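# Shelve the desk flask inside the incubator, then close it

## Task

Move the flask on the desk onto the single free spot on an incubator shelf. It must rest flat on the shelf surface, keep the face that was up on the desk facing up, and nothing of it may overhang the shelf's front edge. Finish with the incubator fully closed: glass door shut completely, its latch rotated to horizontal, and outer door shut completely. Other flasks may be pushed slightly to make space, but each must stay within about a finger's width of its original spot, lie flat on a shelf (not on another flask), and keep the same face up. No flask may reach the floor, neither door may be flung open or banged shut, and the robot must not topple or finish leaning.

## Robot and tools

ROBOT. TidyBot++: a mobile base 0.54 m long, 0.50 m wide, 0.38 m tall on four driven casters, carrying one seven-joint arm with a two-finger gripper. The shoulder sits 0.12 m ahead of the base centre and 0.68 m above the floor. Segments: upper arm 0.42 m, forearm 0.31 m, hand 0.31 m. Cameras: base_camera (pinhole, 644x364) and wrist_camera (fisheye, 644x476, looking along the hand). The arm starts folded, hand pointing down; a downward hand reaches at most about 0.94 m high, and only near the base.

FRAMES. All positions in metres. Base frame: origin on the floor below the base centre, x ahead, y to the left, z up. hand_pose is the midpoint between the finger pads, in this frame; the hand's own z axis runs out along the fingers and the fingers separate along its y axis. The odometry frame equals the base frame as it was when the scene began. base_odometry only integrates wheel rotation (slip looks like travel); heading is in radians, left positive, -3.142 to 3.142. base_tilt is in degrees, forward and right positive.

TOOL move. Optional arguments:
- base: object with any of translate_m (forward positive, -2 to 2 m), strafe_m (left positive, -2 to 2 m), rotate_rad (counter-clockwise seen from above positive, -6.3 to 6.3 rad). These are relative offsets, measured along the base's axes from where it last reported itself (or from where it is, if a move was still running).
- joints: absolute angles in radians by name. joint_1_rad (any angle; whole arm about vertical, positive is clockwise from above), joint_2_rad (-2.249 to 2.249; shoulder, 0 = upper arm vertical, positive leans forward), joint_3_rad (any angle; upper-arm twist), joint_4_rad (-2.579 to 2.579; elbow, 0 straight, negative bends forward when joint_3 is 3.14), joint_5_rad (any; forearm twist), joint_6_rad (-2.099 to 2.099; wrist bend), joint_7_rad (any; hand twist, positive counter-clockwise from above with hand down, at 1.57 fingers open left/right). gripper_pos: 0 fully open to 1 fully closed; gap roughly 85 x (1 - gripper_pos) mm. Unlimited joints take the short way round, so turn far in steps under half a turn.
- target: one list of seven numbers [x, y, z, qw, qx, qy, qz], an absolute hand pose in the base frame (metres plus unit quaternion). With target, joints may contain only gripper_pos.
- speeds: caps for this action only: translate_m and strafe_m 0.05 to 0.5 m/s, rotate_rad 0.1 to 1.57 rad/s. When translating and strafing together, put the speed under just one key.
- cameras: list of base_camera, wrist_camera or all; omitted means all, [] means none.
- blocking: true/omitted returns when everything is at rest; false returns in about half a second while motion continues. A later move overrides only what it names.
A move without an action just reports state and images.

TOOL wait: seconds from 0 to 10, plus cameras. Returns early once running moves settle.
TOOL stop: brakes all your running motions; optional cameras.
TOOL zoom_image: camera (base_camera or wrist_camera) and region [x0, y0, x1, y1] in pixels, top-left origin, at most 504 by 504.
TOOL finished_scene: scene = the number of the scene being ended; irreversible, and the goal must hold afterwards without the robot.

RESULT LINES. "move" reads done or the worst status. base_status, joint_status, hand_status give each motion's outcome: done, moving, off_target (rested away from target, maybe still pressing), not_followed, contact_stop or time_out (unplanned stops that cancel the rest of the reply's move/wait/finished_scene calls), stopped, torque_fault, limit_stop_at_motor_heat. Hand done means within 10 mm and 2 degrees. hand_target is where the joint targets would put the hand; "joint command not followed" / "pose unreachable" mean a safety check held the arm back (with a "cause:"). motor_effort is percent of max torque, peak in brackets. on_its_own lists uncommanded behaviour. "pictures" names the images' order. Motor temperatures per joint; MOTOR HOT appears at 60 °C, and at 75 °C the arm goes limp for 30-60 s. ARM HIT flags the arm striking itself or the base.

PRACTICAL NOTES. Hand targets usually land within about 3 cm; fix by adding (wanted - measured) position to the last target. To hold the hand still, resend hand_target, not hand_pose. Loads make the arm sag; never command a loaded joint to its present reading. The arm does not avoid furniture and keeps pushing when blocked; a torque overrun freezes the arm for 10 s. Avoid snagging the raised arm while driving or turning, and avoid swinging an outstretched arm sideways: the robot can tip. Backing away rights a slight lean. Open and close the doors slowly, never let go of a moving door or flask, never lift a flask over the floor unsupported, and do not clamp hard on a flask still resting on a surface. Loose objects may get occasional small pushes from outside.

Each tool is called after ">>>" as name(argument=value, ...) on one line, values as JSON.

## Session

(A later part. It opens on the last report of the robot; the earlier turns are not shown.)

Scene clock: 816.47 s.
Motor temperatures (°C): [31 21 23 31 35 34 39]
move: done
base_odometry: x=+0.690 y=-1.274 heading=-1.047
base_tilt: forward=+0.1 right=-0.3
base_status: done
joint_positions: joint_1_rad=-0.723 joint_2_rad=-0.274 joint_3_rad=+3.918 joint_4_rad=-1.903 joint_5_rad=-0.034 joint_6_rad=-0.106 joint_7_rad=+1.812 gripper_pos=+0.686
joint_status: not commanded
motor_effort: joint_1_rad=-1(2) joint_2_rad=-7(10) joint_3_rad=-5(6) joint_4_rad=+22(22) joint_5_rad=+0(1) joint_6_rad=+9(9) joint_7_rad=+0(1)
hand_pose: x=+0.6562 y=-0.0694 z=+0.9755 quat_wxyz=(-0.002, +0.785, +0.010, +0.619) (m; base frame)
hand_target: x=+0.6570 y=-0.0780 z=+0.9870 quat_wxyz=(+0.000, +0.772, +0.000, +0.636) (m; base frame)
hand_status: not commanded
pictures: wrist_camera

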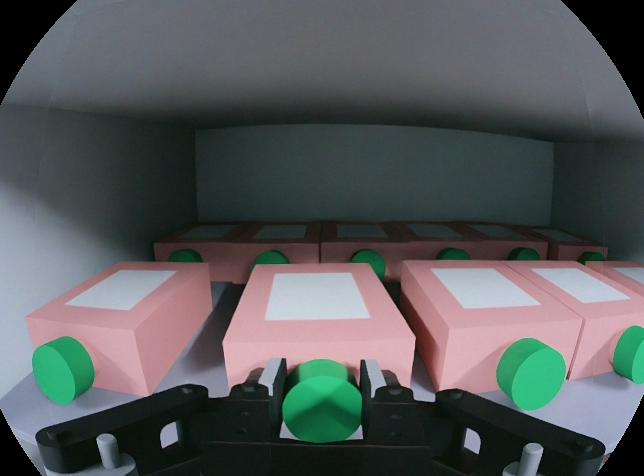

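>>> move(joints={"gripper_pos": 0.6}, cameras=[])

>>> move(joints={"gripper_pos": 0.3}, cameras=["wrist_camera"])

>>> move(base={"translate_m": -0.25}, speeds={"translate_m": 0.25}, cameras=["wrist_camera"])

>>> zoom_image(camera="wrist_camera", region=[120, 180, 560, 380])

Scene clock: 825.43 s.
Motor temperatures (°C): [31 21 23 31 35 34 39]
move: done
base_odometry: x=+0.690 y=-1.274 heading=-1.047
base_tilt: forward=+0.1 right=-0.3
base_status: not commanded
joint_positions: joint_1_rad=-0.723 joint_2_rad=-0.274 joint_3_rad=+3.918 joint_4_rad=-1.903 joint_5_rad=-0.034 joint_6_rad=-0.106 joint_7_rad=+1.812 gripper_pos=+0.600
joint_status: all done
motor_effort: joint_1_rad=-1(1) joint_2_rad=-7(7) joint_3_rad=-4(6) joint_4_rad=+21(22) joint_5_rad=+0(0) joint_6_rad=+9(9) joint_7_rad=+0(1)
hand_pose: x=+0.6562 y=-0.0694 z=+0.9755 quat_wxyz=(-0.002, +0.785, +0.010, +0.619) (m; base frame)
hand_target: x=+0.6570 y=-0.0780 z=+0.9870 quat_wxyz=(+0.000, +0.772, +0.000, +0.636) (m; base frame)
hand_status: not commanded
pictures: none
No camera images: "cameras" was empty.

Scene clock: 826.13 s.
Motor temperatures (°C): [31 21 23 31 35 34 39]
move: done
base_odometry: x=+0.690 y=-1.274 heading=-1.047
base_tilt: forward=+0.0 right=-0.3
base_status: not commanded
joint_positions: joint_1_rad=-0.723 joint_2_rad=-0.274 joint_3_rad=+3.918 joint_4_rad=-1.903 joint_5_rad=-0.034 joint_6_rad=-0.106 joint_7_rad=+1.812 gripper_pos=+0.300
joint_status: all done
motor_effort: joint_1_rad=+0(1) joint_2_rad=-7(7) joint_3_rad=-5(5) joint_4_rad=+22(22) joint_5_rad=+0(1) joint_6_rad=+8(9) joint_7_rad=+1(1)
hand_pose: x=+0.6562 y=-0.0694 z=+0.9755 quat_wxyz=(-0.002, +0.785, +0.010, +0.619) (m; base frame)
hand_target: x=+0.6570 y=-0.0780 z=+0.9870 quat_wxyz=(+0.000, +0.772, +0.000, +0.636) (m; base frame)
hand_status: not commanded
pictures: wrist_camera

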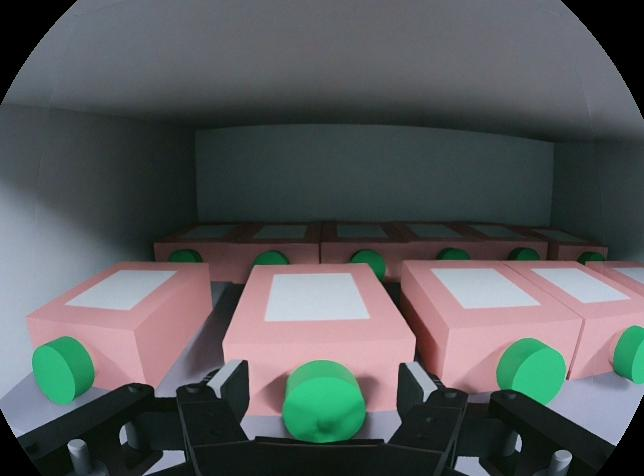

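Scene clock: 827.97 s.
Motor temperatures (°C): [31 21 23 31 35 34 39]
move: done
base_odometry: x=+0.565 y=-1.058 heading=-1.047
base_tilt: forward=+0.0 right=-0.3
base_status: done
joint_positions: joint_1_rad=-0.725 joint_2_rad=-0.279 joint_3_rad=+3.920 joint_4_rad=-1.903 joint_5_rad=-0.034 joint_6_rad=-0.104 joint_7_rad=+1.812 gripper_pos=+0.300
joint_status: not commanded
motor_effort: joint_1_rad=+0(2) joint_2_rad=-7(10) joint_3_rad=-4(6) joint_4_rad=+21(22) joint_5_rad=+0(1) joint_6_rad=+9(9) joint_7_rad=+0(1)
hand_pose: x=+0.6552 y=-0.0709 z=+0.9776 quat_wxyz=(-0.003, +0.784, +0.009, +0.621) (m; base frame)
hand_target: x=+0.6570 y=-0.0780 z=+0.9870 quat_wxyz=(+0.000, +0.772, +0.000, +0.636) (m; base frame)
hand_status: not commanded
pictures: wrist_camera

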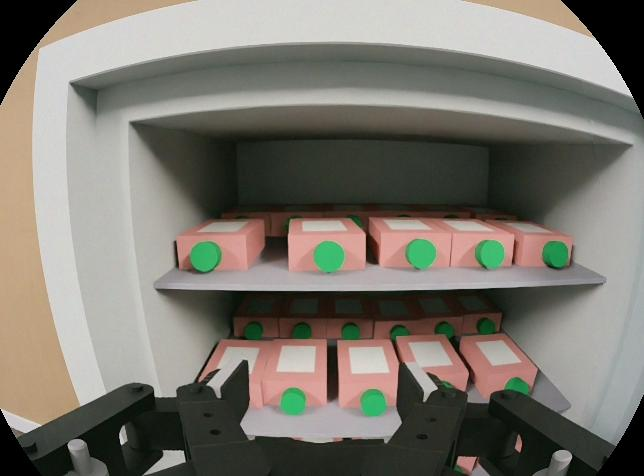

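Scaled by 1.145.

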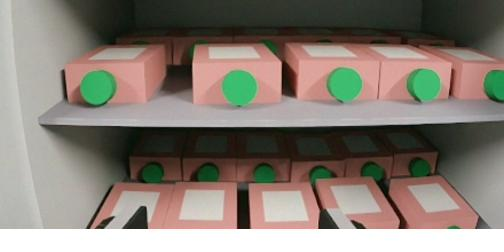

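>>> move(base={"translate_m": -0.5}, cameras=[])

>>> move(joints={"joint_1_rad": 0.3, "joint_2_rad": -0.342, "joint_3_rad": 3.1416, "joint_4_rad": -2.3, "joint_5_rad": 0.0, "joint_6_rad": 0.1, "joint_7_rad": 1.5708, "gripper_pos": 0.0}, cameras=["wrist_camera"])

Scene clock: 836.93 s.
Motor temperatures (°C): [31 21 23 31 35 34 39]
move: done
base_odometry: x=+0.315 y=-0.625 heading=-1.047
base_tilt: forward=-0.1 right=-0.3
base_status: done
joint_positions: joint_1_rad=-0.725 joint_2_rad=-0.285 joint_3_rad=+3.920 joint_4_rad=-1.904 joint_5_rad=-0.034 joint_6_rad=-0.102 joint_7_rad=+1.812 gripper_pos=+0.300
joint_status: not commanded
motor_effort: joint_1_rad=-1(2) joint_2_rad=-6(9) joint_3_rad=-4(6) joint_4_rad=+22(22) joint_5_rad=+0(1) joint_6_rad=+9(9) joint_7_rad=+0(1)
hand_pose: x=+0.6541 y=-0.0720 z=+0.9798 quat_wxyz=(-0.004, +0.782, +0.007, +0.623) (m; base frame)
hand_target: x=+0.6570 y=-0.0780 z=+0.9870 quat_wxyz=(+0.000, +0.772, +0.000, +0.636) (m; base frame)
hand_status: not commanded
pictures: none
No camera images: "cameras" was empty.

Scene clock: 839.27 s.
Motor temperatures (°C): [31 21 23 31 35 34 39]
move: done
base_odometry: x=+0.315 y=-0.625 heading=-1.047
base_tilt: forward=+0.0 right=-0.3
base_status: not commanded
joint_positions: joint_1_rad=+0.285 joint_2_rad=-0.321 joint_3_rad=+3.161 joint_4_rad=-2.287 joint_5_rad=-0.034 joint_6_rad=+0.049 joint_7_rad=+1.649 gripper_pos=+0.000
joint_status: all done
motor_effort: joint_1_rad=+0(2) joint_2_rad=-9(10) joint_3_rad=-1(5) joint_4_rad=+20(22) joint_5_rad=+0(1) joint_6_rad=+8(9) joint_7_rad=+1(1)
hand_pose: x=+0.5487 y=-0.1346 z=+0.8544 quat_wxyz=(+0.098, +0.811, -0.107, +0.566) (m; base frame)
hand_target: x=+0.5479 y=-0.1313 z=+0.8713 quat_wxyz=(+0.089, +0.792, -0.120, +0.592) (m; base frame)
hand_status: not commanded
pictures: wrist_camera

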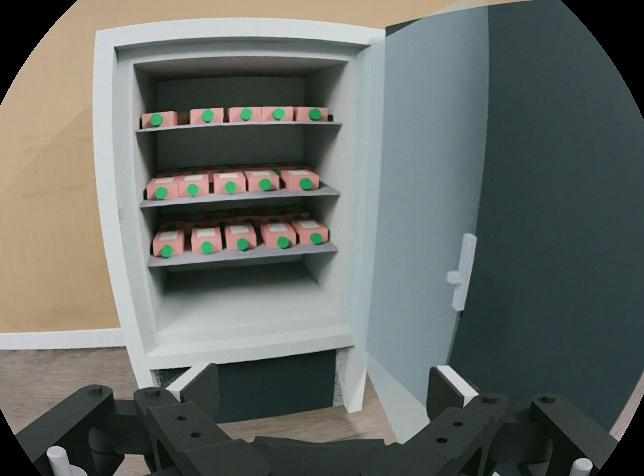

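>>> move(base={"strafe_m": -0.45}, target=[0.58, -0.10, 1.0, 0, 0.7716, 0, 0.6361], cameras=["wrist_camera"])

Scene clock: 927.17 s.
Motor temperatures (°C): [31 21 23 31 35 34 39]
move: off_target
base_odometry: x=-0.075 y=-0.850 heading=-1.048
base_tilt: forward=+0.1 right=-0.3
base_status: done
joint_positions: joint_1_rad=-0.480 joint_2_rad=-0.448 joint_3_rad=+3.720 joint_4_rad=-1.988 joint_5_rad=-0.034 joint_6_rad=-0.134 joint_7_rad=+1.718 gripper_pos=+0.000
joint_status: not commanded
motor_effort: joint_1_rad=+0(2) joint_2_rad=-3(9) joint_3_rad=-6(7) joint_4_rad=+21(22) joint_5_rad=+0(1) joint_6_rad=+9(9) joint_7_rad=+0(1)
hand_pose: x=+0.5845 y=-0.0976 z=+1.0030 quat_wxyz=(-0.040, +0.761, -0.052, +0.646) (m; base frame)
hand_target: x=+0.5800 y=-0.1000 z=+1.0000 quat_wxyz=(+0.000, +0.772, +0.000, +0.636) (m; base frame)
hand_status: off_target (0.006 m and 7.6 deg from the pose sent, 0.153 m and 19.0 deg at the start)
pictures: wrist_camera

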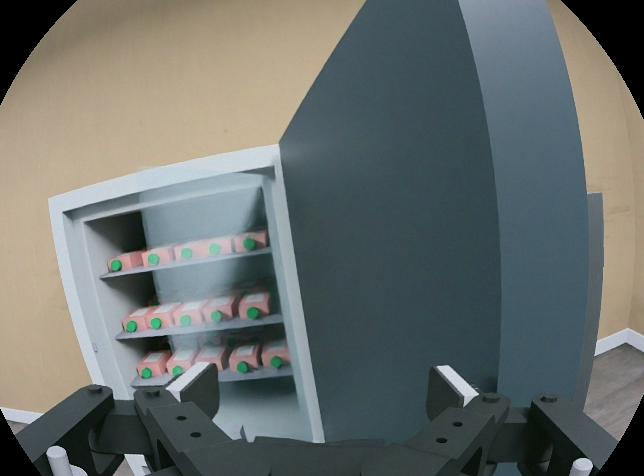

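>>> move(joints={"gripper_pos": 1.0}, base={"translate_m": 0.2}, speeds={"translate_m": 0.15})

Scene clock: 990.03 s.
Motor temperatures (°C): [31 21 23 31 35 34 39]
move: done
base_odometry: x=+0.025 y=-1.023 heading=-1.048
base_tilt: forward=+0.1 right=-0.3
base_status: done
joint_positions: joint_1_rad=-0.485 joint_2_rad=-0.455 joint_3_rad=+3.720 joint_4_rad=-1.988 joint_5_rad=-0.034 joint_6_rad=-0.138 joint_7_rad=+1.719 gripper_pos=+0.999
joint_status: all done
motor_effort: joint_1_rad=-1(2) joint_2_rad=-3(7) joint_3_rad=-5(6) joint_4_rad=+22(22) joint_5_rad=+0(1) joint_6_rad=+9(9) joint_7_rad=+0(1)
hand_pose: x=+0.5828 y=-0.0961 z=+1.0049 quat_wxyz=(-0.043, +0.760, -0.050, +0.647) (m; base frame)
hand_target: x=+0.5800 y=-0.1000 z=+1.0000 quat_wxyz=(+0.000, +0.772, +0.000, +0.636) (m; base frame)
hand_status: not commanded
pictures: base_camera, wrist_camera

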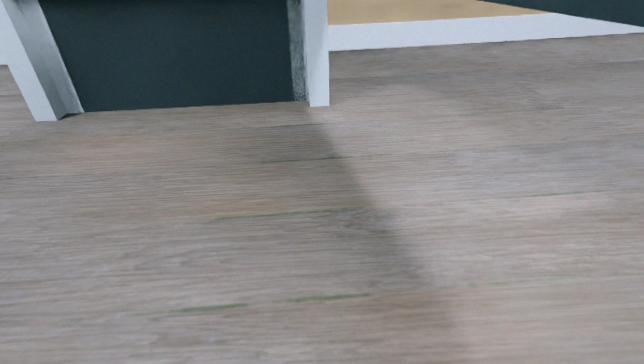

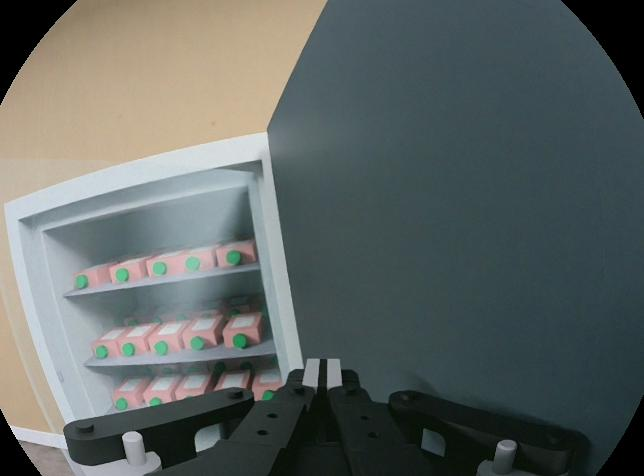

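>>> move(base={"translate_m": 0.1}, speeds={"translate_m": 0.15}, cameras=[])

>>> move(base={"strafe_m": 0.3}, speeds={"strafe_m": 0.12})

Scene clock: 999.87 s.
Motor temperatures (°C): [31 21 23 31 35 34 39]
move: done
base_odometry: x=+0.075 y=-1.110 heading=-1.048
base_tilt: forward=+0.0 right=-0.3
base_status: done
joint_positions: joint_1_rad=-0.489 joint_2_rad=-0.457 joint_3_rad=+3.721 joint_4_rad=-1.987 joint_5_rad=-0.034 joint_6_rad=-0.140 joint_7_rad=+1.719 gripper_pos=+0.999
joint_status: not commanded
motor_effort: joint_1_rad=+0(2) joint_2_rad=-3(6) joint_3_rad=-6(6) joint_4_rad=+21(22) joint_5_rad=+0(1) joint_6_rad=+8(10) joint_7_rad=+0(1)
hand_pose: x=+0.5824 y=-0.0951 z=+1.0053 quat_wxyz=(-0.044, +0.760, -0.050, +0.647) (m; base frame)
hand_target: x=+0.5800 y=-0.1000 z=+1.0000 quat_wxyz=(+0.000, +0.772, +0.000, +0.636) (m; base frame)
hand_status: not commanded
pictures: none
No camera images: "cameras" was empty.

Scene clock: 1002.93 s.
Motor temperatures (°C): [31 21 23 31 35 34 39]
move: done
base_odometry: x=+0.335 y=-0.960 heading=-1.048
base_tilt: forward=+0.1 right=-0.3
base_status: done
joint_positions: joint_1_rad=-0.489 joint_2_rad=-0.458 joint_3_rad=+3.728 joint_4_rad=-1.985 joint_5_rad=-0.033 joint_6_rad=-0.141 joint_7_rad=+1.719 gripper_pos=+0.999
joint_status: not commanded
motor_effort: joint_1_rad=+0(4) joint_2_rad=-3(5) joint_3_rad=-6(9) joint_4_rad=+21(22) joint_5_rad=+0(1) joint_6_rad=+9(9) joint_7_rad=+0(1)
hand_pose: x=+0.5822 y=-0.0996 z=+1.0052 quat_wxyz=(-0.043, +0.759, -0.053, +0.647) (m; base frame)
hand_target: x=+0.5800 y=-0.1000 z=+1.0000 quat_wxyz=(+0.000, +0.772, +0.000, +0.636) (m; base frame)
hand_status: not commanded
pictures: base_camera, wrist_camera

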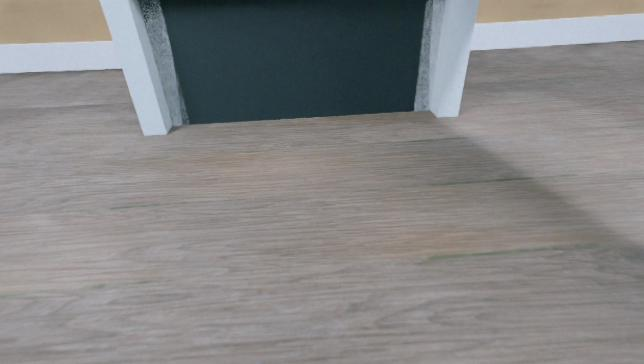

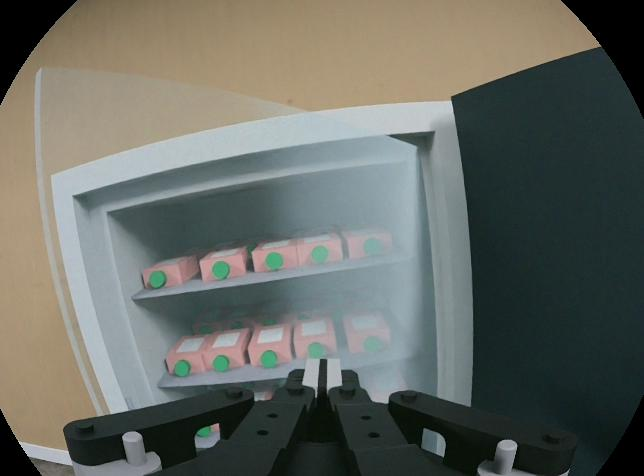

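>>> move(base={"strafe_m": 0.2, "translate_m": 0.12}, speeds={"strafe_m": 0.12})

Scene clock: 1009.67 s.
Motor temperatures (°C): [31 21 23 31 35 34 39]
move: done
base_odometry: x=+0.568 y=-0.964 heading=-1.048
base_tilt: forward=+0.0 right=-0.3
base_status: done
joint_positions: joint_1_rad=-0.489 joint_2_rad=-0.459 joint_3_rad=+3.729 joint_4_rad=-1.985 joint_5_rad=-0.033 joint_6_rad=-0.141 joint_7_rad=+1.719 gripper_pos=+0.999
joint_status: not commanded
motor_effort: joint_1_rad=-1(4) joint_2_rad=-3(5) joint_3_rad=-6(9) joint_4_rad=+22(22) joint_5_rad=+0(1) joint_6_rad=+9(9) joint_7_rad=+1(1)
hand_pose: x=+0.5818 y=-0.1005 z=+1.0059 quat_wxyz=(-0.043, +0.759, -0.054, +0.648) (m; base frame)
hand_target: x=+0.5800 y=-0.1000 z=+1.0000 quat_wxyz=(+0.000, +0.772, +0.000, +0.636) (m; base frame)
hand_status: not commanded
pictures: base_camera, wrist_camera

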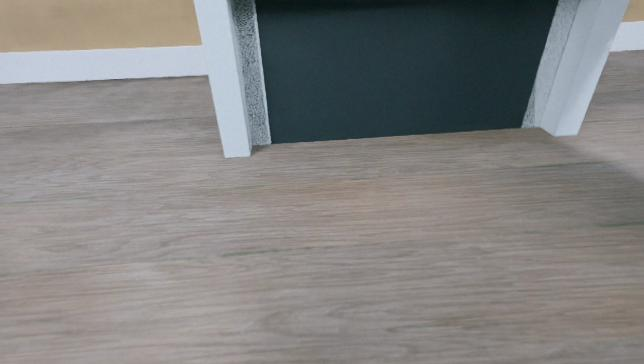

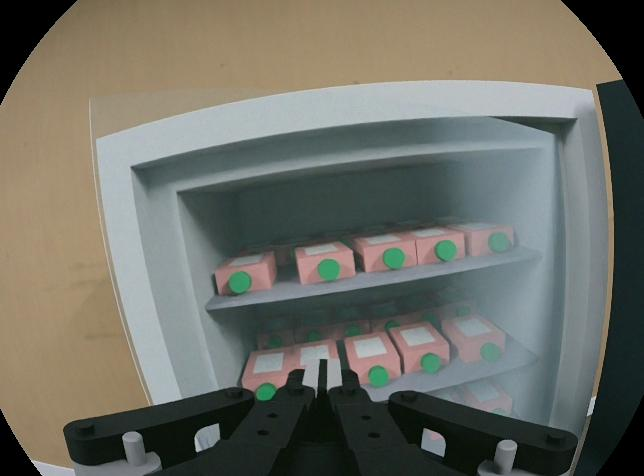

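>>> move(base={"translate_m": 0.22, "strafe_m": 0.04}, speeds={"translate_m": 0.08})

Scene clock: 1023.77 s.
Motor temperatures (°C): [31 21 23 31 35 34 39]
move: done
base_odometry: x=+0.713 y=-1.135 heading=-1.047
base_tilt: forward=+0.1 right=-0.3
base_status: done
joint_positions: joint_1_rad=-0.488 joint_2_rad=-0.460 joint_3_rad=+3.730 joint_4_rad=-1.985 joint_5_rad=-0.033 joint_6_rad=-0.142 joint_7_rad=+1.719 gripper_pos=+0.999
joint_status: not commanded
motor_effort: joint_1_rad=-1(3) joint_2_rad=-3(6) joint_3_rad=-6(8) joint_4_rad=+21(22) joint_5_rad=-1(1) joint_6_rad=+9(9) joint_7_rad=+0(1)
hand_pose: x=+0.5815 y=-0.1009 z=+1.0060 quat_wxyz=(-0.043, +0.759, -0.054, +0.648) (m; base frame)
hand_target: x=+0.5800 y=-0.1000 z=+1.0000 quat_wxyz=(+0.000, +0.772, +0.000, +0.636) (m; base frame)
hand_status: not commanded
pictures: base_camera, wrist_camera

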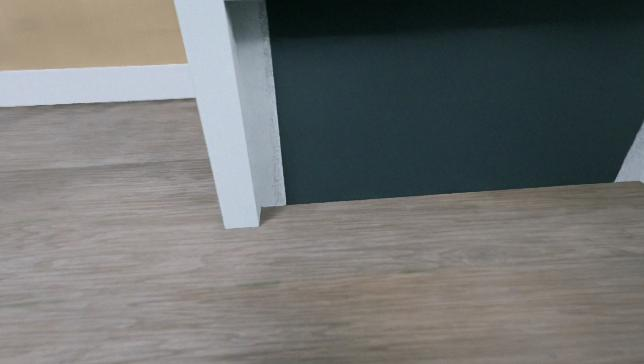

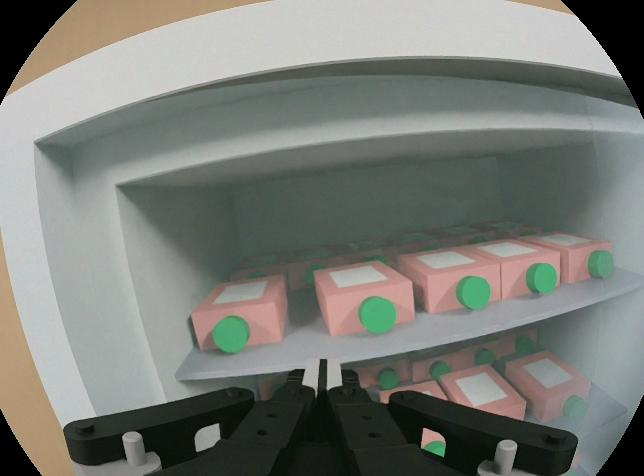

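>>> move(base={"translate_m": 0.08}, speeds={"translate_m": 0.06})

Scene clock: 1028.27 s.
Motor temperatures (°C): [31 21 23 31 35 34 39]
move: done
base_odometry: x=+0.753 y=-1.204 heading=-1.047
base_tilt: forward=+0.1 right=-0.3
base_status: done
joint_positions: joint_1_rad=-0.488 joint_2_rad=-0.461 joint_3_rad=+3.730 joint_4_rad=-1.985 joint_5_rad=-0.033 joint_6_rad=-0.143 joint_7_rad=+1.719 gripper_pos=+0.999
joint_status: not commanded
motor_effort: joint_1_rad=+0(1) joint_2_rad=-3(5) joint_3_rad=-5(7) joint_4_rad=+21(23) joint_5_rad=+0(1) joint_6_rad=+9(10) joint_7_rad=+1(1)
hand_pose: x=+0.5811 y=-0.1010 z=+1.0062 quat_wxyz=(-0.043, +0.759, -0.054, +0.648) (m; base frame)
hand_target: x=+0.5800 y=-0.1000 z=+1.0000 quat_wxyz=(+0.000, +0.772, +0.000, +0.636) (m; base frame)
hand_status: not commanded
pictures: base_camera, wrist_camera

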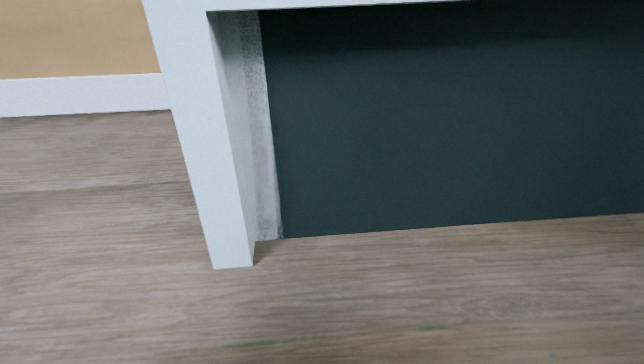

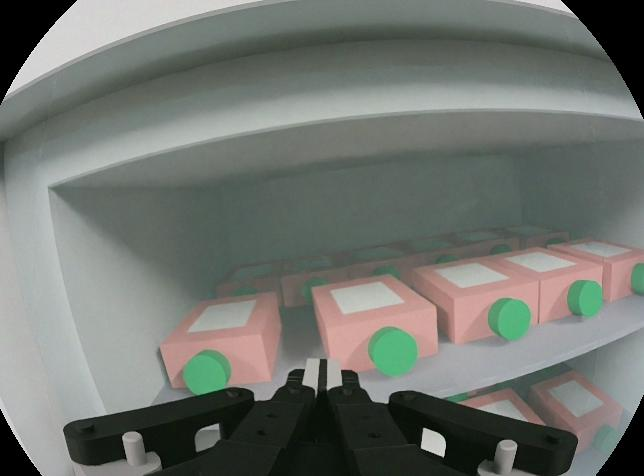

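>>> move(base={"translate_m": 0.05}, speeds={"translate_m": 0.05})

Scene clock: 1033.60 s.
Motor temperatures (°C): [31 21 23 31 35 34 39]
move: done
base_odometry: x=+0.778 y=-1.247 heading=-1.047
base_tilt: forward=+0.0 right=-0.4
base_status: done
joint_positions: joint_1_rad=-0.488 joint_2_rad=-0.551 joint_3_rad=+3.724 joint_4_rad=-2.004 joint_5_rad=-0.033 joint_6_rad=-0.213 joint_7_rad=+1.721 gripper_pos=+0.999
joint_status: not commanded
motor_effort: joint_1_rad=-3(4) joint_2_rad=+16(19) joint_3_rad=-3(7) joint_4_rad=+26(29) joint_5_rad=+0(1) joint_6_rad=+17(19) joint_7_rad=+0(1)
hand_pose: x=+0.5512 y=-0.1015 z=+1.0057 quat_wxyz=(-0.069, +0.760, -0.055, +0.643) (m; base frame)
hand_target: x=+0.5800 y=-0.1000 z=+1.0000 quat_wxyz=(+0.000, +0.772, +0.000, +0.636) (m; base frame)
hand_status: not commanded
pictures: base_camera, wrist_camera

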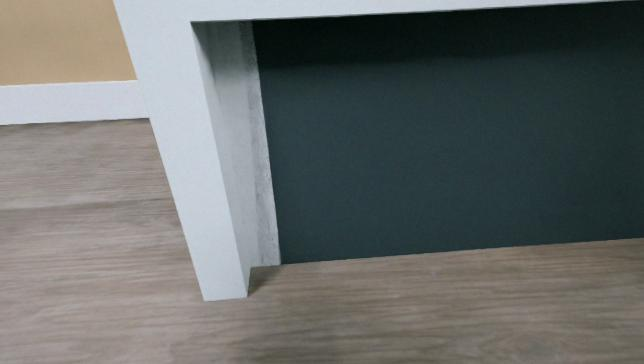

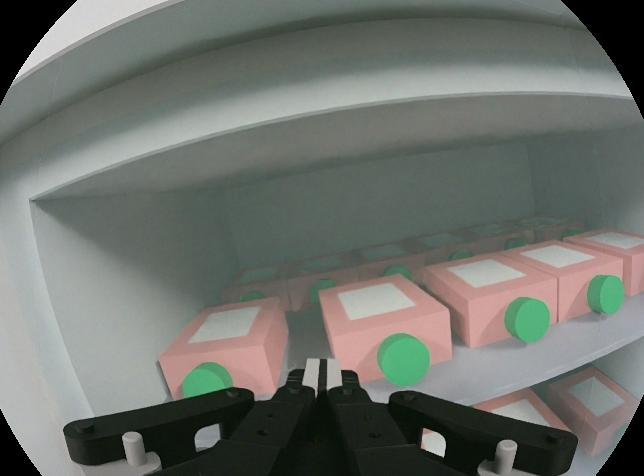

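>>> move(base={"translate_m": -0.3}, speeds={"translate_m": 0.2}, cameras=[])

>>> move(target=[0.52, 0.0, 0.82, 0, 0.7373, 0, 0.6756])

Scene clock: 1041.83 s.
Motor temperatures (°C): [31 21 23 31 35 34 39]
move: done
base_odometry: x=+0.628 y=-0.986 heading=-1.047
base_tilt: forward=+0.0 right=-0.3
base_status: done
joint_positions: joint_1_rad=-0.493 joint_2_rad=-0.459 joint_3_rad=+3.728 joint_4_rad=-1.977 joint_5_rad=-0.033 joint_6_rad=-0.196 joint_7_rad=+1.721 gripper_pos=+0.999
joint_status: not commanded
motor_effort: joint_1_rad=+0(3) joint_2_rad=-3(17) joint_3_rad=-5(7) joint_4_rad=+22(25) joint_5_rad=+0(1) joint_6_rad=+9(15) joint_7_rad=+0(1)
hand_pose: x=+0.5798 y=-0.0941 z=+0.9946 quat_wxyz=(-0.048, +0.774, -0.047, +0.630) (m; base frame)
hand_target: x=+0.5800 y=-0.1000 z=+1.0000 quat_wxyz=(+0.000, +0.772, +0.000, +0.636) (m; base frame)
hand_status: not commanded
pictures: none
No camera images: "cameras" was empty.

Scene clock: 1044.03 s.
Motor temperatures (°C): [31 21 23 31 35 34 39]
move: off_target
base_odometry: x=+0.628 y=-0.986 heading=-1.047
base_tilt: forward=+0.0 right=-0.3
base_status: not commanded
joint_positions: joint_1_rad=-0.013 joint_2_rad=-0.285 joint_3_rad=+3.169 joint_4_rad=-2.566 joint_5_rad=-0.033 joint_6_rad=+0.731 joint_7_rad=+1.641 gripper_pos=+0.999
joint_status: not commanded
motor_effort: joint_1_rad=+0(1) joint_2_rad=-7(9) joint_3_rad=+0(6) joint_4_rad=+18(22) joint_5_rad=+0(1) joint_6_rad=+9(10) joint_7_rad=+0(1)
hand_pose: x=+0.5505 y=-0.0128 z=+0.8868 quat_wxyz=(+0.026, +0.700, +0.001, +0.714) (m; base frame)
hand_target: x=+0.5506 y=-0.0005 z=+0.8895 quat_wxyz=(+0.001, +0.691, +0.000, +0.723) (m; base frame)
hand_status: off_target (0.075 m and 6.8 deg from the pose sent, 0.207 m and 10.2 deg at the start; a joint's target at an end of its range on 47 of 47 steps)
pictures: base_camera, wrist_camera

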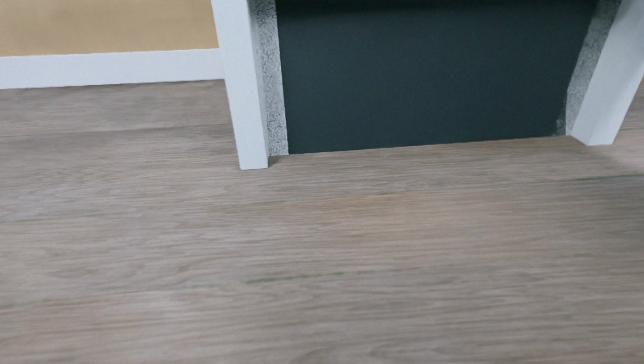

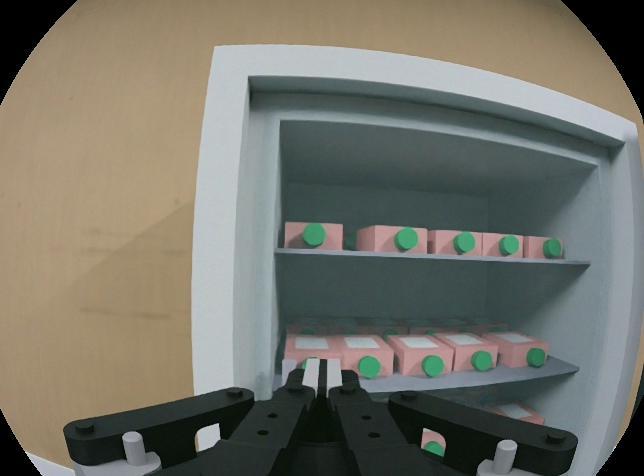

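>>> move(joints={"joint_6_rad": 0.15}, base={"strafe_m": 0.1}, cameras=["wrist_camera"])

Scene clock: 1049.37 s.
Motor temperatures (°C): [31 21 23 31 35 34 39]
move: done
base_odometry: x=+0.715 y=-0.936 heading=-1.047
base_tilt: forward=+0.1 right=-0.3
base_status: done
joint_positions: joint_1_rad=-0.010 joint_2_rad=-0.279 joint_3_rad=+3.161 joint_4_rad=-2.576 joint_5_rad=-0.033 joint_6_rad=+0.192 joint_7_rad=+1.641 gripper_pos=+0.999
joint_status: all done
motor_effort: joint_1_rad=-1(2) joint_2_rad=-7(8) joint_3_rad=+0(3) joint_4_rad=+17(19) joint_5_rad=+1(1) joint_6_rad=+8(9) joint_7_rad=+0(1)
hand_pose: x=+0.5064 y=-0.0039 z=+0.7192 quat_wxyz=(+0.012, +0.869, +0.010, +0.495) (m; base frame)
hand_target: x=+0.4985 y=-0.0021 z=+0.7029 quat_wxyz=(+0.002, +0.882, -0.001, +0.471) (m; base frame)
hand_status: not commanded
pictures: wrist_camera

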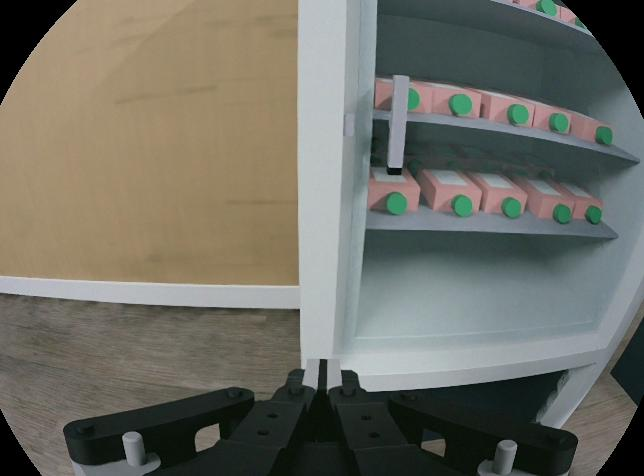

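>>> zoom_image(camera="wrist_camera", region=[330, 60, 450, 190])

Scaled by 3.877.

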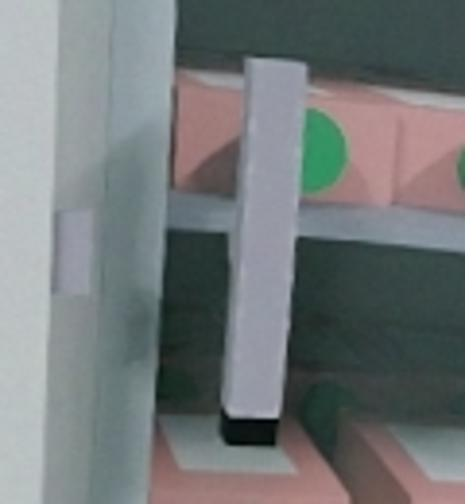

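>>> move(target=[0.70, -0.09, 0.775, 0, 0.688, 0, 0.7254], joints={"gripper_pos": 0.3}, cameras=["wrist_camera"])

Scene clock: 1091.83 s.
Motor temperatures (°C): [31 21 23 31 35 34 39]
move: off_target
base_odometry: x=+0.715 y=-0.936 heading=-1.047
base_tilt: forward=+0.0 right=-0.3
base_status: not commanded
joint_positions: joint_1_rad=+0.357 joint_2_rad=+0.462 joint_3_rad=+3.103 joint_4_rad=-2.381 joint_5_rad=+0.258 joint_6_rad=+1.269 joint_7_rad=+1.575 gripper_pos=+0.300
joint_status: all done
motor_effort: joint_1_rad=+0(1) joint_2_rad=-27(28) joint_3_rad=-2(3) joint_4_rad=+10(18) joint_5_rad=-1(1) joint_6_rad=+9(9) joint_7_rad=+1(1)
hand_pose: x=+0.6945 y=-0.1121 z=+0.7555 quat_wxyz=(+0.049, +0.710, -0.005, +0.702) (m; base frame)
hand_target: x=+0.7000 y=-0.0900 z=+0.7750 quat_wxyz=(+0.000, +0.688, +0.000, +0.726) (m; base frame)
hand_status: off_target (0.030 m and 6.7 deg from the pose sent, 0.219 m and 33.7 deg at the start)
pictures: wrist_camera

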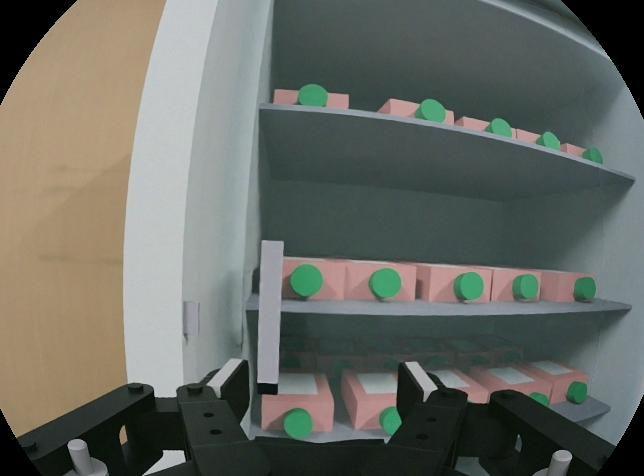

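>>> move(target=[0.70, -0.066, 0.783, -0.028, 0.688, 0.026, 0.725], cameras=["wrist_camera"])

Scene clock: 1105.23 s.
Motor temperatures (°C): [31 21 23 31 35 34 39]
move: off_target
base_odometry: x=+0.715 y=-0.936 heading=-1.047
base_tilt: forward=+0.0 right=-0.3
base_status: not commanded
joint_positions: joint_1_rad=+0.387 joint_2_rad=+0.458 joint_3_rad=+3.063 joint_4_rad=-2.370 joint_5_rad=+0.340 joint_6_rad=+1.271 joint_7_rad=+1.549 gripper_pos=+0.300
joint_status: not commanded
motor_effort: joint_1_rad=+0(1) joint_2_rad=-26(27) joint_3_rad=-3(4) joint_4_rad=+11(11) joint_5_rad=-1(1) joint_6_rad=+9(10) joint_7_rad=+1(1)
hand_pose: x=+0.6978 y=-0.0871 z=+0.7635 quat_wxyz=(+0.015, +0.704, +0.020, +0.710) (m; base frame)
hand_target: x=+0.7000 y=-0.0660 z=+0.7830 quat_wxyz=(-0.028, +0.688, +0.026, +0.725) (m; base frame)
hand_status: off_target (0.029 m and 5.5 deg from the pose sent, 0.054 m and 10.1 deg at the start)
pictures: wrist_camera

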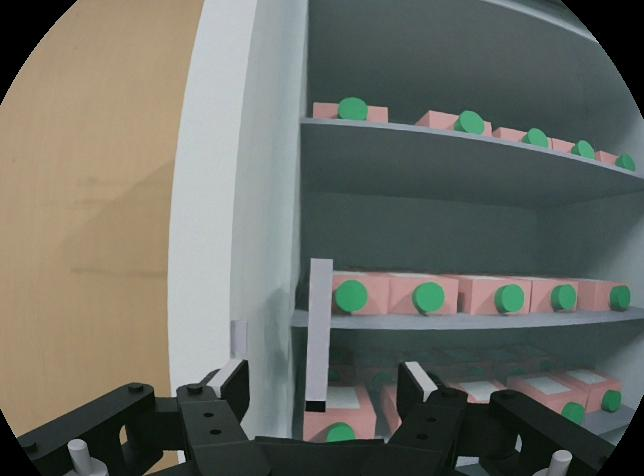

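>>> move(base={"translate_m": 0.13}, speeds={"translate_m": 0.08}, cameras=["wrist_camera"])

Scene clock: 1115.63 s.
Motor temperatures (°C): [31 21 23 31 35 34 39]
move: done
base_odometry: x=+0.780 y=-1.049 heading=-1.047
base_tilt: forward=+0.1 right=-0.3
base_status: done
joint_positions: joint_1_rad=+0.388 joint_2_rad=+0.457 joint_3_rad=+3.063 joint_4_rad=-2.366 joint_5_rad=+0.340 joint_6_rad=+1.271 joint_7_rad=+1.549 gripper_pos=+0.300
joint_status: not commanded
motor_effort: joint_1_rad=+0(1) joint_2_rad=-26(28) joint_3_rad=-3(4) joint_4_rad=+11(12) joint_5_rad=+0(1) joint_6_rad=+9(9) joint_7_rad=+0(1)
hand_pose: x=+0.6988 y=-0.0876 z=+0.7658 quat_wxyz=(+0.016, +0.702, +0.020, +0.712) (m; base frame)
hand_target: x=+0.7000 y=-0.0660 z=+0.7830 quat_wxyz=(-0.028, +0.688, +0.026, +0.725) (m; base frame)
hand_status: not commanded
pictures: wrist_camera

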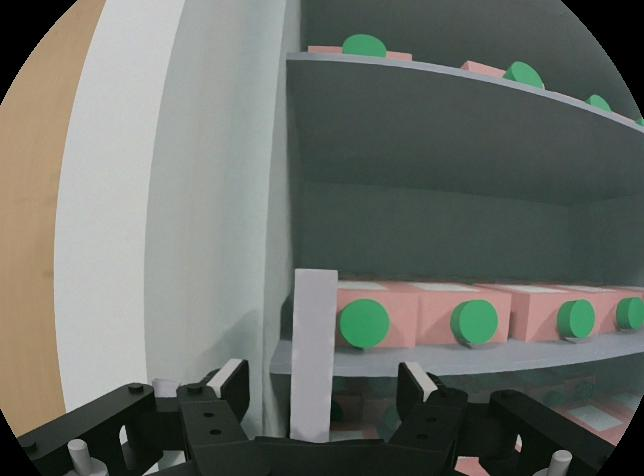

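>>> move(base={"translate_m": 0.035}, speeds={"translate_m": 0.05}, cameras=["wrist_camera"])

Scene clock: 1123.43 s.
Motor temperatures (°C): [31 21 23 31 35 34 39]
move: done
base_odometry: x=+0.797 y=-1.079 heading=-1.047
base_tilt: forward=+0.0 right=-0.3
base_status: done
joint_positions: joint_1_rad=+0.401 joint_2_rad=+0.432 joint_3_rad=+3.063 joint_4_rad=-2.403 joint_5_rad=+0.350 joint_6_rad=+1.273 joint_7_rad=+1.548 gripper_pos=+0.300
joint_status: not commanded
motor_effort: joint_1_rad=-3(4) joint_2_rad=-22(28) joint_3_rad=-4(4) joint_4_rad=+18(22) joint_5_rad=-2(2) joint_6_rad=+8(9) joint_7_rad=+1(1)
hand_pose: x=+0.6853 y=-0.0876 z=+0.7659 quat_wxyz=(+0.016, +0.706, +0.019, +0.708) (m; base frame)
hand_target: x=+0.7000 y=-0.0660 z=+0.7830 quat_wxyz=(-0.028, +0.688, +0.026, +0.725) (m; base frame)
hand_status: not commanded
pictures: wrist_camera

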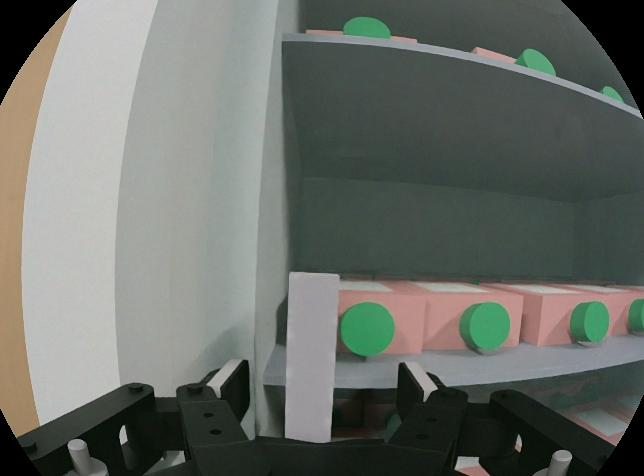

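>>> move(base={"translate_m": -0.018}, speeds={"translate_m": 0.05}, cameras=[])

>>> move(joints={"gripper_pos": 0.77}, cameras=["wrist_camera"])

Scene clock: 1130.47 s.
Motor temperatures (°C): [31 21 23 31 35 34 39]
move: done
base_odometry: x=+0.788 y=-1.063 heading=-1.047
base_tilt: forward=+0.1 right=-0.3
base_status: done
joint_positions: joint_1_rad=+0.400 joint_2_rad=+0.444 joint_3_rad=+3.063 joint_4_rad=-2.366 joint_5_rad=+0.350 joint_6_rad=+1.273 joint_7_rad=+1.548 gripper_pos=+0.300
joint_status: not commanded
motor_effort: joint_1_rad=-1(3) joint_2_rad=-26(27) joint_3_rad=-3(3) joint_4_rad=+11(17) joint_5_rad=-1(2) joint_6_rad=+9(10) joint_7_rad=+1(1)
hand_pose: x=+0.6966 y=-0.0911 z=+0.7735 quat_wxyz=(+0.019, +0.697, +0.021, +0.716) (m; base frame)
hand_target: x=+0.7000 y=-0.0660 z=+0.7830 quat_wxyz=(-0.028, +0.688, +0.026, +0.725) (m; base frame)
hand_status: not commanded
pictures: none
No camera images: "cameras" was empty.

Scene clock: 1131.27 s.
Motor temperatures (°C): [31 21 23 31 35 34 39]
move: done
base_odometry: x=+0.788 y=-1.063 heading=-1.047
base_tilt: forward=+0.1 right=-0.3
base_status: not commanded
joint_positions: joint_1_rad=+0.398 joint_2_rad=+0.444 joint_3_rad=+3.057 joint_4_rad=-2.366 joint_5_rad=+0.355 joint_6_rad=+1.273 joint_7_rad=+1.548 gripper_pos=+0.770
joint_status: all done
motor_effort: joint_1_rad=+1(2) joint_2_rad=-26(27) joint_3_rad=-2(3) joint_4_rad=+11(12) joint_5_rad=-1(3) joint_6_rad=+9(9) joint_7_rad=+1(1)
hand_pose: x=+0.6971 y=-0.0860 z=+0.7738 quat_wxyz=(+0.015, +0.697, +0.025, +0.717) (m; base frame)
hand_target: x=+0.7000 y=-0.0660 z=+0.7830 quat_wxyz=(-0.028, +0.688, +0.026, +0.725) (m; base frame)
hand_status: not commanded
pictures: wrist_camera

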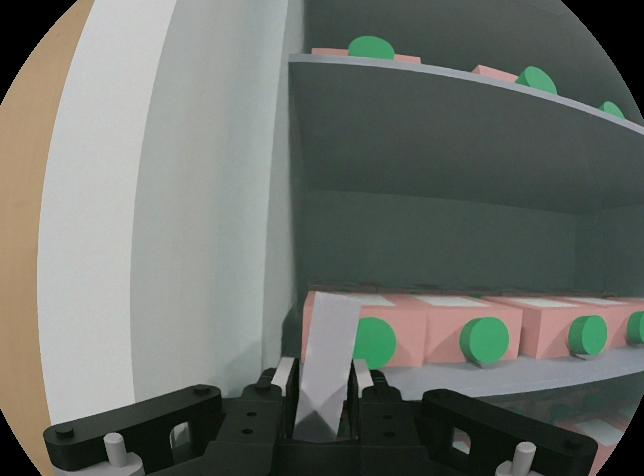

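>>> move(joints={"joint_7_rad": 0.75}, cameras=["wrist_camera"])

Scene clock: 1137.03 s.
Motor temperatures (°C): [31 21 23 31 35 34 39]
move: done
base_odometry: x=+0.788 y=-1.063 heading=-1.047
base_tilt: forward=+0.1 right=-0.3
base_status: not commanded
joint_positions: joint_1_rad=+0.408 joint_2_rad=+0.448 joint_3_rad=+3.058 joint_4_rad=-2.366 joint_5_rad=+0.355 joint_6_rad=+1.273 joint_7_rad=+0.828 gripper_pos=+0.770
joint_status: all done
motor_effort: joint_1_rad=-4(6) joint_2_rad=-28(29) joint_3_rad=-5(8) joint_4_rad=+11(12) joint_5_rad=+2(4) joint_6_rad=+10(11) joint_7_rad=+0(1)
hand_pose: x=+0.6965 y=-0.0920 z=+0.7720 quat_wxyz=(-0.235, +0.661, -0.226, +0.676) (m; base frame)
hand_target: x=+0.7000 y=-0.0660 z=+0.7830 quat_wxyz=(-0.282, +0.653, -0.219, +0.668) (m; base frame)
hand_status: not commanded
pictures: wrist_camera

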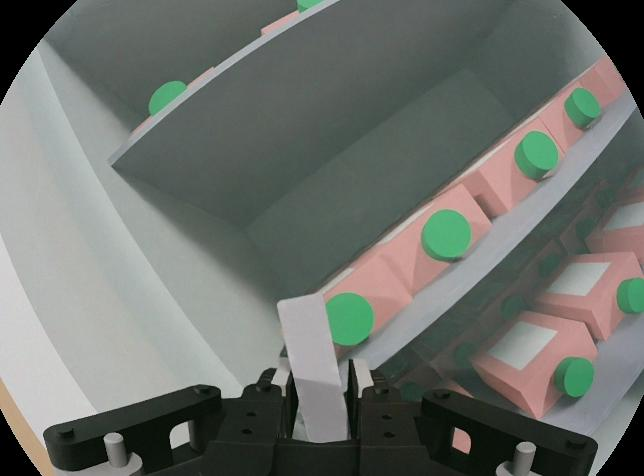

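>>> move(joints={"joint_7_rad": -0.15}, cameras=["wrist_camera"])

Scene clock: 1143.43 s.
Motor temperatures (°C): [31 21 23 31 35 34 39]
move: done
base_odometry: x=+0.788 y=-1.063 heading=-1.047
base_tilt: forward=+0.1 right=-0.3
base_status: not commanded
joint_positions: joint_1_rad=+0.418 joint_2_rad=+0.471 joint_3_rad=+3.066 joint_4_rad=-2.366 joint_5_rad=+0.355 joint_6_rad=+1.273 joint_7_rad=-0.070 gripper_pos=+0.770
joint_status: all done
motor_effort: joint_1_rad=-6(7) joint_2_rad=-33(33) joint_3_rad=-9(10) joint_4_rad=+13(14) joint_5_rad=+4(5) joint_6_rad=+14(15) joint_7_rad=+0(1)
hand_pose: x=+0.6968 y=-0.1025 z=+0.7581 quat_wxyz=(-0.497, +0.497, -0.502, +0.504) (m; base frame)
hand_target: x=+0.7000 y=-0.0660 z=+0.7830 quat_wxyz=(-0.545, +0.492, -0.481, +0.479) (m; base frame)
hand_status: not commanded
pictures: wrist_camera

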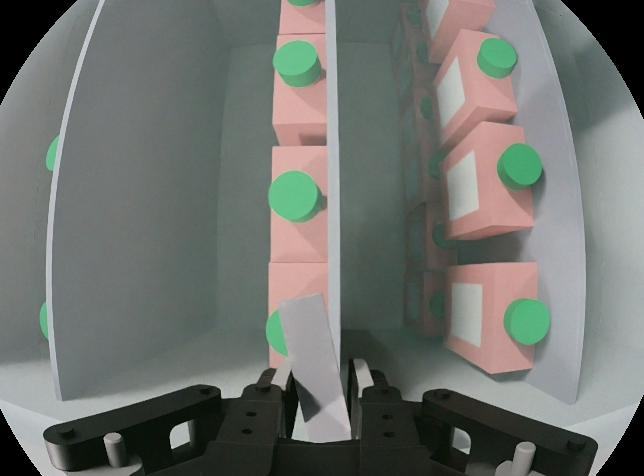

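>>> move(joints={"joint_7_rad": -0.36}, cameras=["wrist_camera"])

Scene clock: 1154.97 s.
Motor temperatures (°C): [31 21 23 31 35 34 39]
move: done
base_odometry: x=+0.788 y=-1.063 heading=-1.047
base_tilt: forward=+0.1 right=-0.2
base_status: not commanded
joint_positions: joint_1_rad=+0.418 joint_2_rad=+0.478 joint_3_rad=+3.066 joint_4_rad=-2.366 joint_5_rad=+0.355 joint_6_rad=+1.273 joint_7_rad=-0.297 gripper_pos=+0.770
joint_status: all done
motor_effort: joint_1_rad=-5(7) joint_2_rad=-33(35) joint_3_rad=-8(10) joint_4_rad=+14(14) joint_5_rad=+2(5) joint_6_rad=+14(16) joint_7_rad=-1(1)
hand_pose: x=+0.6971 y=-0.1029 z=+0.7539 quat_wxyz=(-0.549, +0.438, -0.558, +0.442) (m; base frame)
hand_target: x=+0.7000 y=-0.0660 z=+0.7830 quat_wxyz=(-0.592, +0.439, -0.530, +0.419) (m; base frame)
hand_status: not commanded
pictures: wrist_camera

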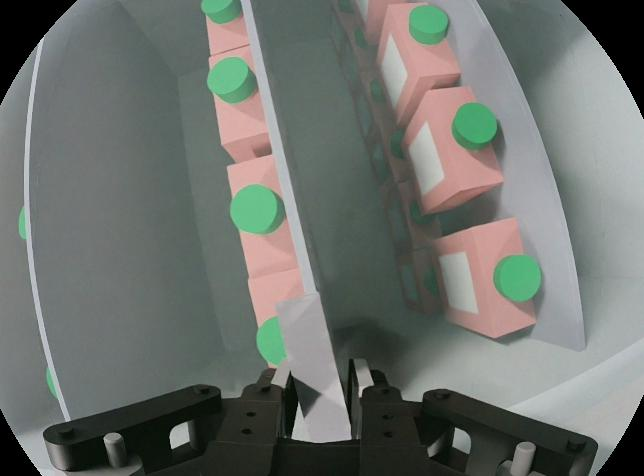

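>>> move(joints={"gripper_pos": 0.3}, cameras=[])

>>> move(base={"translate_m": -0.15}, speeds={"translate_m": 0.15}, joints={"joint_7_rad": 1.57}, cameras=["wrist_camera"])

>>> zoom_image(camera="wrist_camera", region=[200, 250, 400, 420])

Scene clock: 1170.80 s.
Motor temperatures (°C): [31 22 23 31 35 34 39]
move: done
base_odometry: x=+0.788 y=-1.063 heading=-1.047
base_tilt: forward=+0.0 right=-0.3
base_status: not commanded
joint_positions: joint_1_rad=+0.408 joint_2_rad=+0.458 joint_3_rad=+3.062 joint_4_rad=-2.363 joint_5_rad=+0.355 joint_6_rad=+1.275 joint_7_rad=-0.297 gripper_pos=+0.300
joint_status: all done
motor_effort: joint_1_rad=+0(4) joint_2_rad=-26(32) joint_3_rad=-3(7) joint_4_rad=+11(14) joint_5_rad=-1(2) joint_6_rad=+9(14) joint_7_rad=+1(1)
hand_pose: x=+0.6977 y=-0.0949 z=+0.7676 quat_wxyz=(-0.557, +0.438, -0.546, +0.446) (m; base frame)
hand_target: x=+0.7000 y=-0.0660 z=+0.7830 quat_wxyz=(-0.592, +0.439, -0.530, +0.419) (m; base frame)
hand_status: not commanded
pictures: none
No camera images: "cameras" was empty.

Scene clock: 1173.20 s.
Motor temperatures (°C): [31 22 23 31 35 34 39]
move: done
base_odometry: x=+0.713 y=-0.933 heading=-1.047
base_tilt: forward=+0.0 right=-0.3
base_status: done
joint_positions: joint_1_rad=+0.407 joint_2_rad=+0.456 joint_3_rad=+3.062 joint_4_rad=-2.362 joint_5_rad=+0.355 joint_6_rad=+1.275 joint_7_rad=+1.494 gripper_pos=+0.300
joint_status: all done
motor_effort: joint_1_rad=-1(2) joint_2_rad=-27(28) joint_3_rad=-2(3) joint_4_rad=+11(12) joint_5_rad=-1(1) joint_6_rad=+9(10) joint_7_rad=+1(2)
hand_pose: x=+0.6981 y=-0.0942 z=+0.7687 quat_wxyz=(-0.001, +0.700, +0.001, +0.715) (m; base frame)
hand_target: x=+0.7000 y=-0.0660 z=+0.7830 quat_wxyz=(+0.007, +0.686, +0.059, +0.725) (m; base frame)
hand_status: not commanded
pictures: wrist_camera

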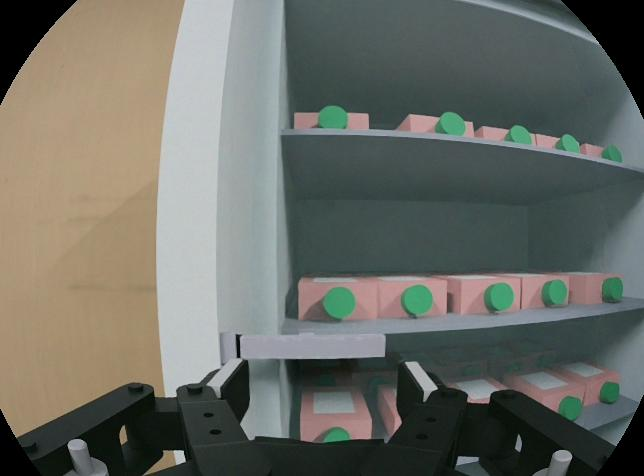

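Scaled by 2.520.

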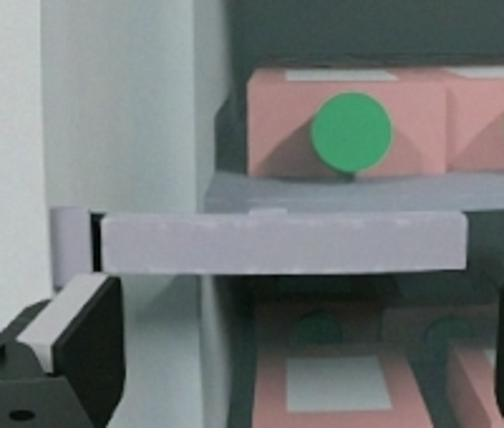

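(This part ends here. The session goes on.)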